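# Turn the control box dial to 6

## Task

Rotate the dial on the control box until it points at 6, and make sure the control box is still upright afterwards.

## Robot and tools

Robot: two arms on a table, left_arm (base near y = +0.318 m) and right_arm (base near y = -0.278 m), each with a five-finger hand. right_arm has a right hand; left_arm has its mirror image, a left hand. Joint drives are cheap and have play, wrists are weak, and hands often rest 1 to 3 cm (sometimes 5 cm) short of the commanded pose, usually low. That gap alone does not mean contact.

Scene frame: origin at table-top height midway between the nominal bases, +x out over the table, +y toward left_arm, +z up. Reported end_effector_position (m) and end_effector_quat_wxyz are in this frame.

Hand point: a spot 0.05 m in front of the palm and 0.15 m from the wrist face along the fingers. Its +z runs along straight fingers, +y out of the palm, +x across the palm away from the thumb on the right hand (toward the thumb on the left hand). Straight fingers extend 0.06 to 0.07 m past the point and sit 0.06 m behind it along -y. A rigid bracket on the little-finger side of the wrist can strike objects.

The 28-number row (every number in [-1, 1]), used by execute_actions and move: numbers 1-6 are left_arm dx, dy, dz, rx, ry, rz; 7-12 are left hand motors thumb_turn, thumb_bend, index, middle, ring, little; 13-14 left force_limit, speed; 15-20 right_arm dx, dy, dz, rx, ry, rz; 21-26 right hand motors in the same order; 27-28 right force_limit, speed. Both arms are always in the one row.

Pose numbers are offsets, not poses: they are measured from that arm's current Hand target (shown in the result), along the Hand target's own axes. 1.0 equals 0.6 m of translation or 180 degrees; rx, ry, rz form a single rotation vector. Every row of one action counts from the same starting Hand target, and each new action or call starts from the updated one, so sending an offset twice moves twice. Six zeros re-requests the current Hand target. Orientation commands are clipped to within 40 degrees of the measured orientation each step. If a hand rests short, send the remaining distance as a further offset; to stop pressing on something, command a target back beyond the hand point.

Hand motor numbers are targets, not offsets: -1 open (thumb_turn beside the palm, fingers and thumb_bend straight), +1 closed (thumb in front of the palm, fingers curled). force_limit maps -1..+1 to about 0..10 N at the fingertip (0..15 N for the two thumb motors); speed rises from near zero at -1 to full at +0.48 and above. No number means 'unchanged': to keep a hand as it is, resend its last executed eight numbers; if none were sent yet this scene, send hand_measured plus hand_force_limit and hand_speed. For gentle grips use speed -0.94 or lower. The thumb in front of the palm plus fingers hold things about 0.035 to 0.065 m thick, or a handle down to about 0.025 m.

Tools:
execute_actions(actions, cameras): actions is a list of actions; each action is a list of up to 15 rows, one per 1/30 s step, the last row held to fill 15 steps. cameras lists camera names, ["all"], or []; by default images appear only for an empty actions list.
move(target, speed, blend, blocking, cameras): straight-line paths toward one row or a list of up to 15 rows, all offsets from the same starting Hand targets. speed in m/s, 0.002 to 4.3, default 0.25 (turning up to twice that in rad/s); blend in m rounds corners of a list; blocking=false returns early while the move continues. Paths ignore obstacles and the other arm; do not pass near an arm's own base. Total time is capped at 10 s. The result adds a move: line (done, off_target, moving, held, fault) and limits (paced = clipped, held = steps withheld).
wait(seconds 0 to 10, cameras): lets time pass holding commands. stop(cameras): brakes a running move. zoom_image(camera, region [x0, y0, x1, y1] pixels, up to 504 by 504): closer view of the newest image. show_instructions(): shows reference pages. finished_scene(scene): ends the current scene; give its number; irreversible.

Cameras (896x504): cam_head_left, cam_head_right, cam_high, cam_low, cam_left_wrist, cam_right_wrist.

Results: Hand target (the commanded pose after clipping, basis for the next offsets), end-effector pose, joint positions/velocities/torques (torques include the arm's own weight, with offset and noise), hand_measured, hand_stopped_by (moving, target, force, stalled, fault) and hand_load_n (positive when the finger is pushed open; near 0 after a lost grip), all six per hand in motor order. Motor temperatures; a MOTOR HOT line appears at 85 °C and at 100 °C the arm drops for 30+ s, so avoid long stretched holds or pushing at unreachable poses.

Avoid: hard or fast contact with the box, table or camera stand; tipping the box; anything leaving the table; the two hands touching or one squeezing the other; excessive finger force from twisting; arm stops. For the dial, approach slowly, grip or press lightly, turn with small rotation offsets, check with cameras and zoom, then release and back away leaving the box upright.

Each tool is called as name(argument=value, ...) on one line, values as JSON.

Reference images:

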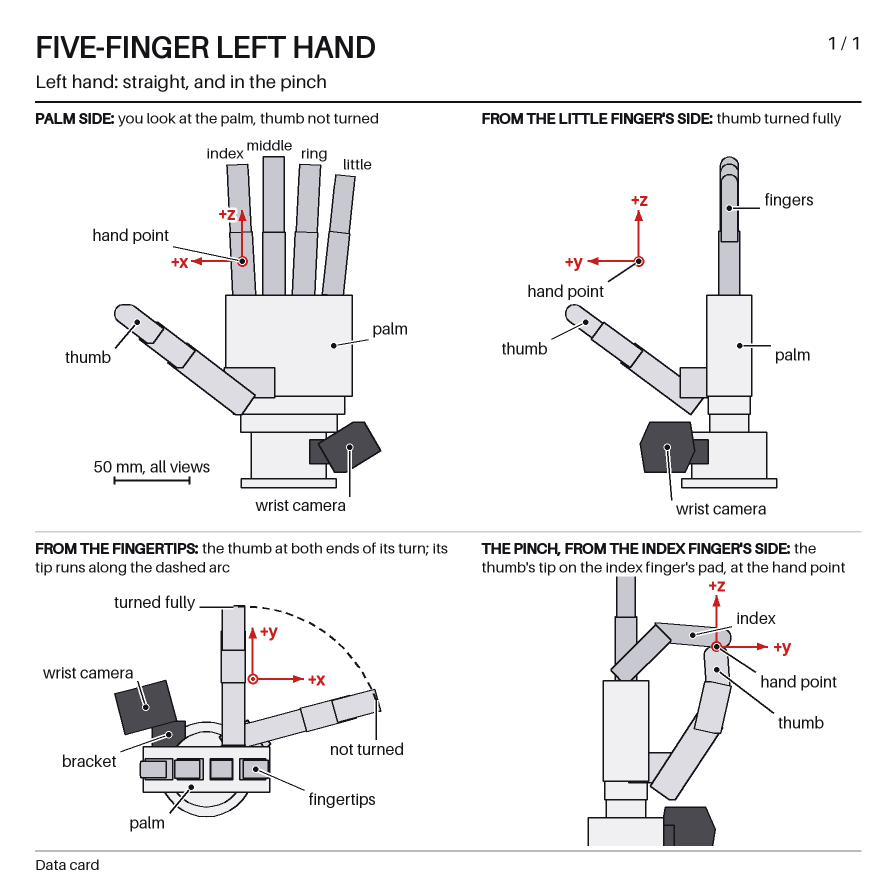

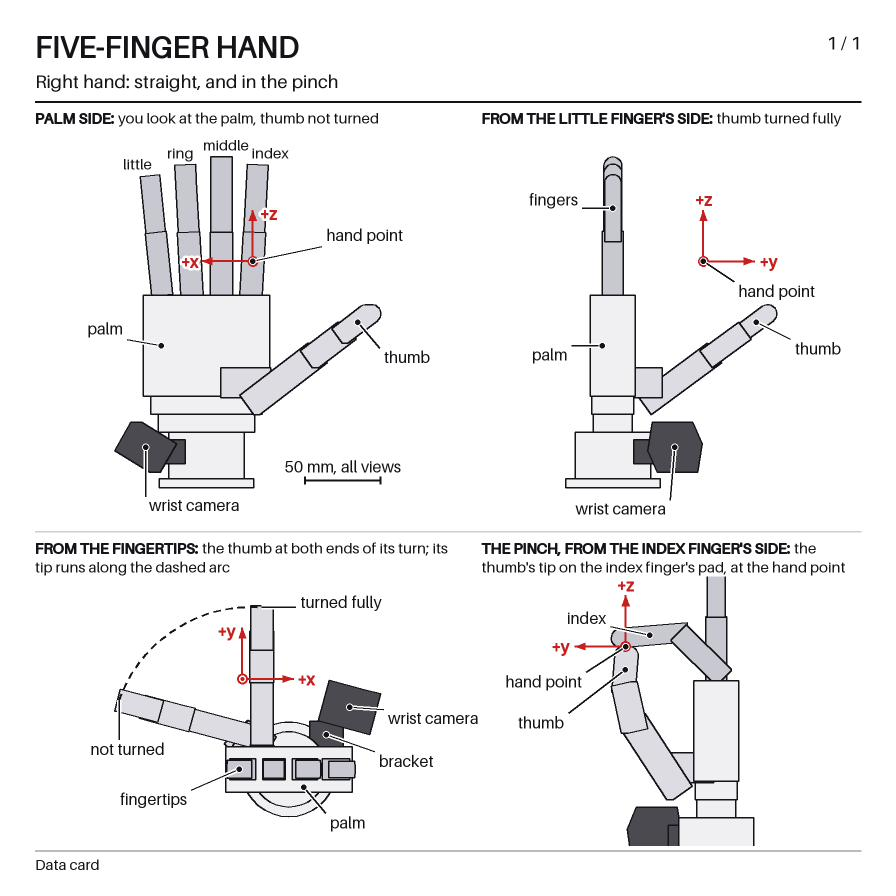

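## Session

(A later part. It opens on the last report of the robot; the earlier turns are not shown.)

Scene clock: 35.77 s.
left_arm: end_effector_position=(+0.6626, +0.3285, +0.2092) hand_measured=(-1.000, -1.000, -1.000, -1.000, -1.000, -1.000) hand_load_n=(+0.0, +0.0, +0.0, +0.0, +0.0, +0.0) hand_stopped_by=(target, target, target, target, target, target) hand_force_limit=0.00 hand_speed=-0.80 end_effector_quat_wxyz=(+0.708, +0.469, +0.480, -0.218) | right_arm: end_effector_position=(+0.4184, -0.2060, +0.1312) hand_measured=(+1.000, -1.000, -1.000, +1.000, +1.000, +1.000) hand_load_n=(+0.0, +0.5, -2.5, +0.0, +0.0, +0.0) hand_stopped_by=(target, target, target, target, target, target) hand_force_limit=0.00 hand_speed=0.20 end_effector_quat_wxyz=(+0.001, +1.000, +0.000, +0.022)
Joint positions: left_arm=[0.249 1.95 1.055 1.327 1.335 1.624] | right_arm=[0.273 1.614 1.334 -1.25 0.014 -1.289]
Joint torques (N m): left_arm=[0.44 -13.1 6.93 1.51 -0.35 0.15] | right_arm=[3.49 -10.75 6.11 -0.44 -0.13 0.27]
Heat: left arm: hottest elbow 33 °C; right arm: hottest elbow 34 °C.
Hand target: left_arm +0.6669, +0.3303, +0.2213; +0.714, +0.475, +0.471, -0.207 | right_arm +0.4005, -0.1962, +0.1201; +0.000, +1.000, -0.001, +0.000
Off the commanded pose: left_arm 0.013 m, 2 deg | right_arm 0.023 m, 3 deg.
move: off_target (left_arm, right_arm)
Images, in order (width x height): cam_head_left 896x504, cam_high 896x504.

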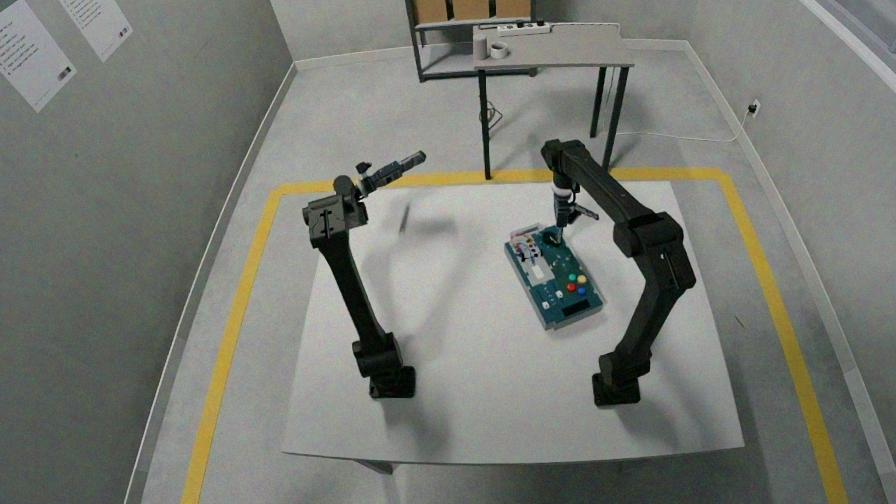

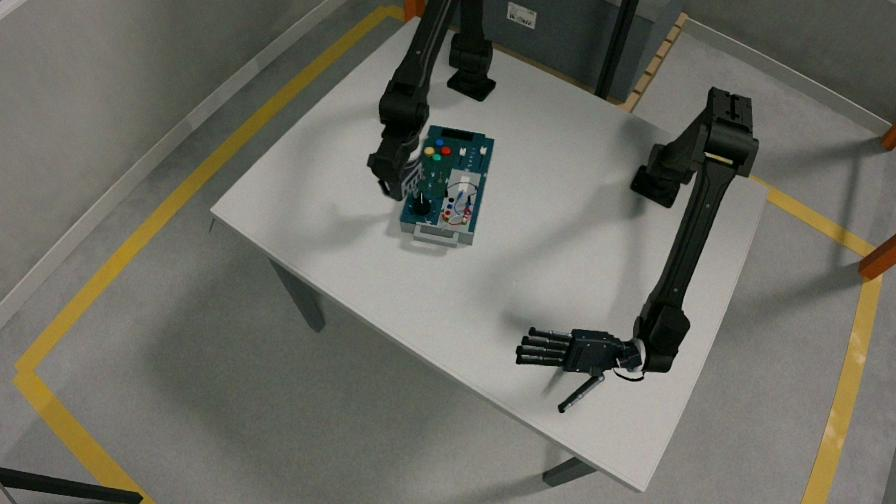

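move(target=[[0,0,0,0,0,0,-1,-1,-1,-1,-1,-1,0,-0.8,-0.0183,-0.0183,0.0,0,0,0,1,-1,-1,1,1,1,0,0.2]], speed=0.05, cameras=["cam_head_left","cam_high"])

zoom_image(camera="cam_head_left", region=[520, 195, 590, 265])

zoom_image(camera="cam_high", region=[380, 170, 450, 240])

Scene clock: 37.80 s.
left_arm: end_effector_position=(+0.6626, +0.3285, +0.2092) hand_measured=(-1.000, -1.000, -1.000, -1.000, -1.000, -1.000) hand_load_n=(+0.0, +0.0, +0.0, +0.0, +0.0, +0.0) hand_stopped_by=(target, target, target, target, target, target) hand_force_limit=0.00 hand_speed=-0.80 end_effector_quat_wxyz=(+0.708, +0.469, +0.480, -0.218) | right_arm: end_effector_position=(+0.4056, -0.1954, +0.1311) hand_measured=(+1.000, -1.000, -1.000, +1.000, +1.000, +1.000) hand_load_n=(+0.0, +0.0, -3.0, +0.0, +0.0, +0.0) hand_stopped_by=(target, target, target, target, target, target) hand_force_limit=0.00 hand_speed=0.20 end_effector_quat_wxyz=(+0.003, +1.000, +0.001, +0.019)
Joint positions: left_arm=[0.249 1.95 1.055 1.327 1.335 1.624] | right_arm=[0.304 1.595 1.309 -1.25 0.018 -1.26]
Joint torques (N m): left_arm=[0.38 -12.81 6.89 1.5 -0.34 0.14] | right_arm=[3.43 -10.34 6.37 -0.29 -0.23 0.29]
Heat: left arm: hottest elbow 33 °C; right arm: hottest elbow 34 °C.
Hand target: left_arm +0.6669, +0.3303, +0.2213; +0.714, +0.475, +0.471, -0.207 | right_arm +0.3896, -0.1852, +0.1201; +0.000, +1.000, -0.001, +0.000
Off the commanded pose: left_arm 0.013 m, 2 deg | right_arm 0.022 m, 2 deg.
move: off_target (left_arm, right_arm)
Images, in order (width x height): cam_head_left 896x504, cam_high 896x504.

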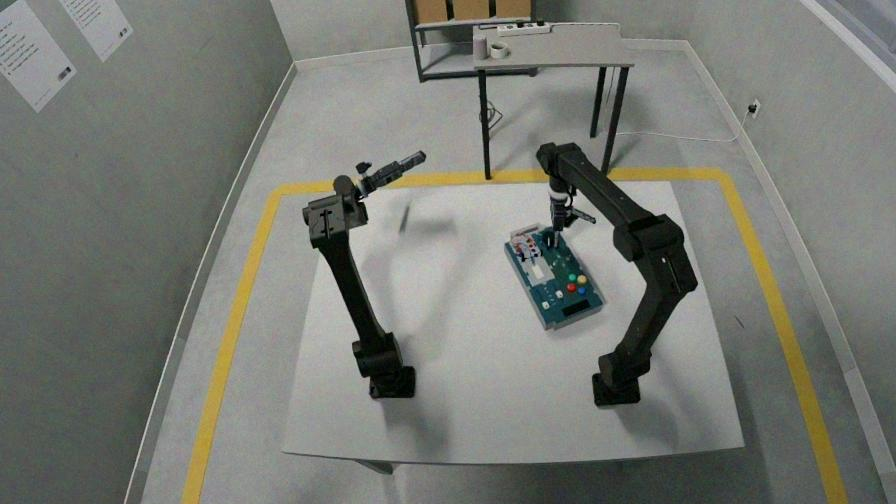

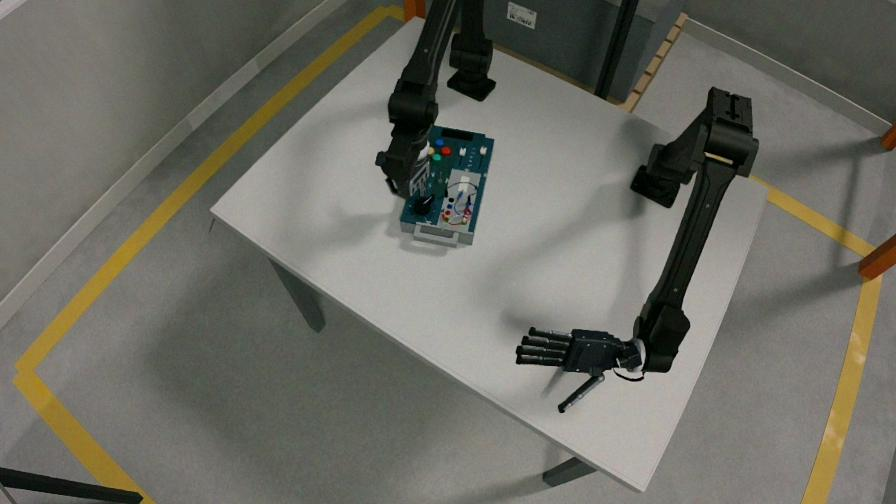

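Scaled by 7.200 from the camera's 896x504 image, which has a finer 1280x720 frame.

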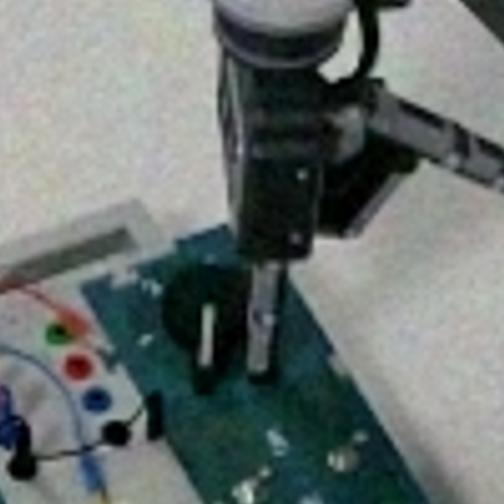

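Scaled by 7.200 from the camera's 896x504 image, which has a finer 1280x720 frame.

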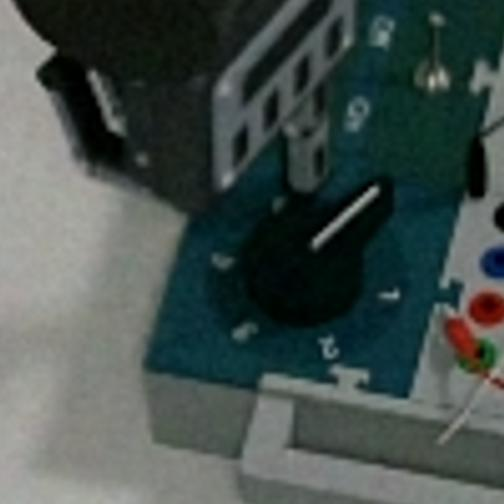

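move(target=[[0,0,0,0,0,0,-1,-1,-1,-1,-1,-1,0,-0.8,0.02,0.055,0.0,0,0,0,1,-1,-1,1,1,1,0,0.2],[0,0,0,0,0,0,-1,-1,-1,-1,-1,-1,0,-0.8,0.02,0.055,-0.17,0,0,0,1,-1,-1,1,1,1,0,0.2]], speed=[0.1,0.2], cameras=["cam_head_left","cam_head_right","cam_high"])

zoom_image(camera="cam_head_left", region=[520, 195, 590, 265])

zoom_image(camera="cam_high", region=[390, 180, 450, 240])

Scene clock: 40.97 s.
left_arm: end_effector_position=(+0.6626, +0.3285, +0.2092) hand_measured=(-1.000, -1.000, -1.000, -1.000, -1.000, -1.000) hand_load_n=(+0.0, +0.0, +0.0, +0.0, +0.0, +0.0) hand_stopped_by=(target, target, target, target, target, target) hand_force_limit=0.00 hand_speed=-0.80 end_effector_quat_wxyz=(+0.708, +0.469, +0.480, -0.218) | right_arm: end_effector_position=(+0.3870, -0.2174, +0.2054) hand_measured=(+1.000, -1.000, -1.000, +1.000, +1.000, +1.000) hand_load_n=(+0.0, +0.0, +0.0, +0.0, +0.0, +0.0) hand_stopped_by=(target, target, target, target, target, target) hand_force_limit=0.00 hand_speed=0.20 end_effector_quat_wxyz=(+0.001, +1.000, -0.004, -0.020)
Joint positions: left_arm=[0.249 1.95 1.055 1.327 1.335 1.624] | right_arm=[0.257 1.549 1.448 -1.508 -0.009 -1.295]
Joint torques (N m): left_arm=[0.5 -13.04 6.94 1.48 -0.35 0.11] | right_arm=[0.85 -9.99 12.81 -0.98 0.32 -0.15]
Heat: left arm: hottest elbow 34 °C; right arm: hottest elbow 34 °C.
Hand target: left_arm +0.6669, +0.3303, +0.2213; +0.714, +0.475, +0.471, -0.207 | right_arm +0.4015, -0.2184, +0.2220; +0.000, +1.000, -0.001, +0.000
Off the commanded pose: left_arm 0.013 m, 2 deg | right_arm 0.022 m, 2 deg.
move: off_target (left_arm, right_arm)
Images, in order (width x height): cam_head_left 896x504, cam_head_right 896x504, cam_high 896x504.

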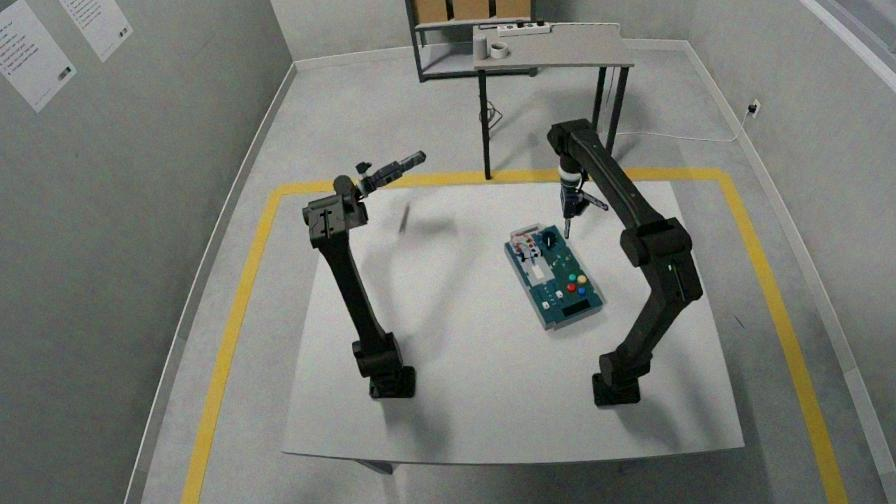

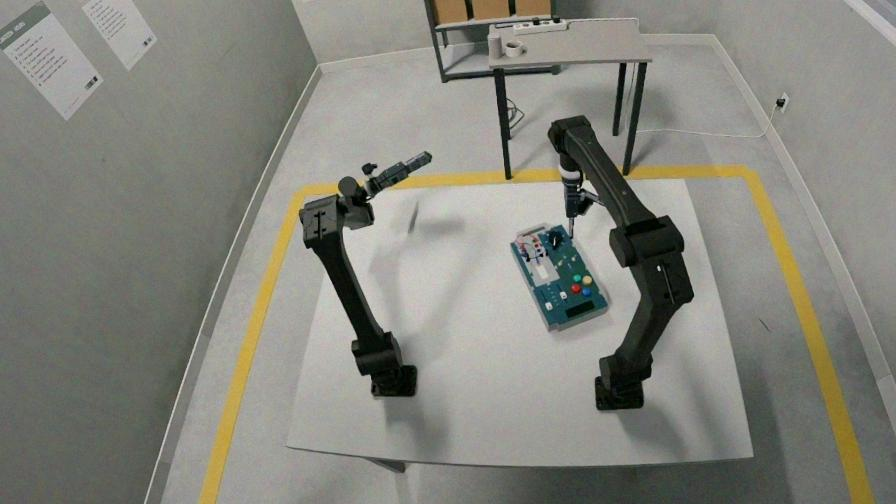

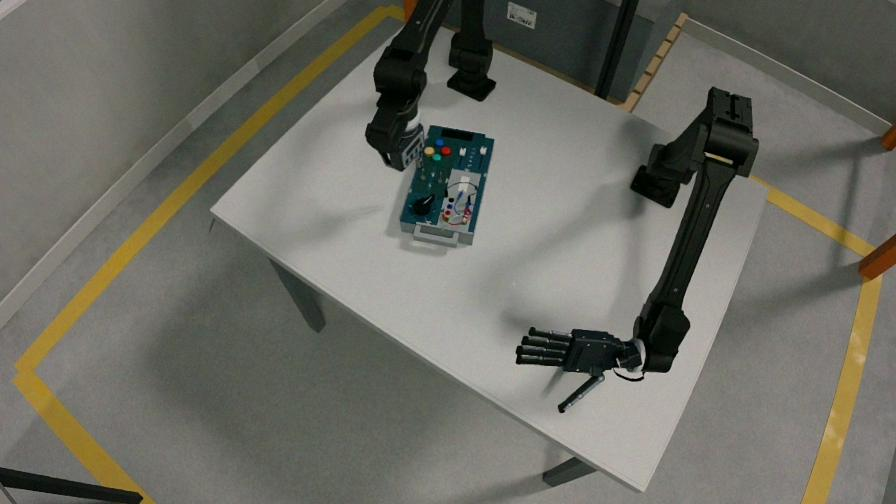

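Scaled by 7.200 from the camera's 896x504 image, which has a finer 1280x720 frame.

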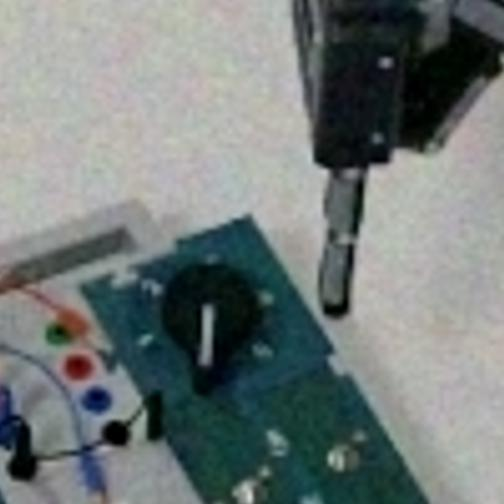

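Scaled by 8.400 from the camera's 896x504 image, which has a finer 1280x720 frame.

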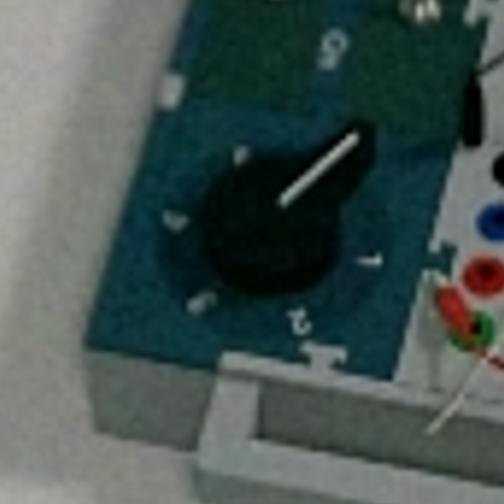

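finished_scene(scene=3)

The scene is finished: the task was done.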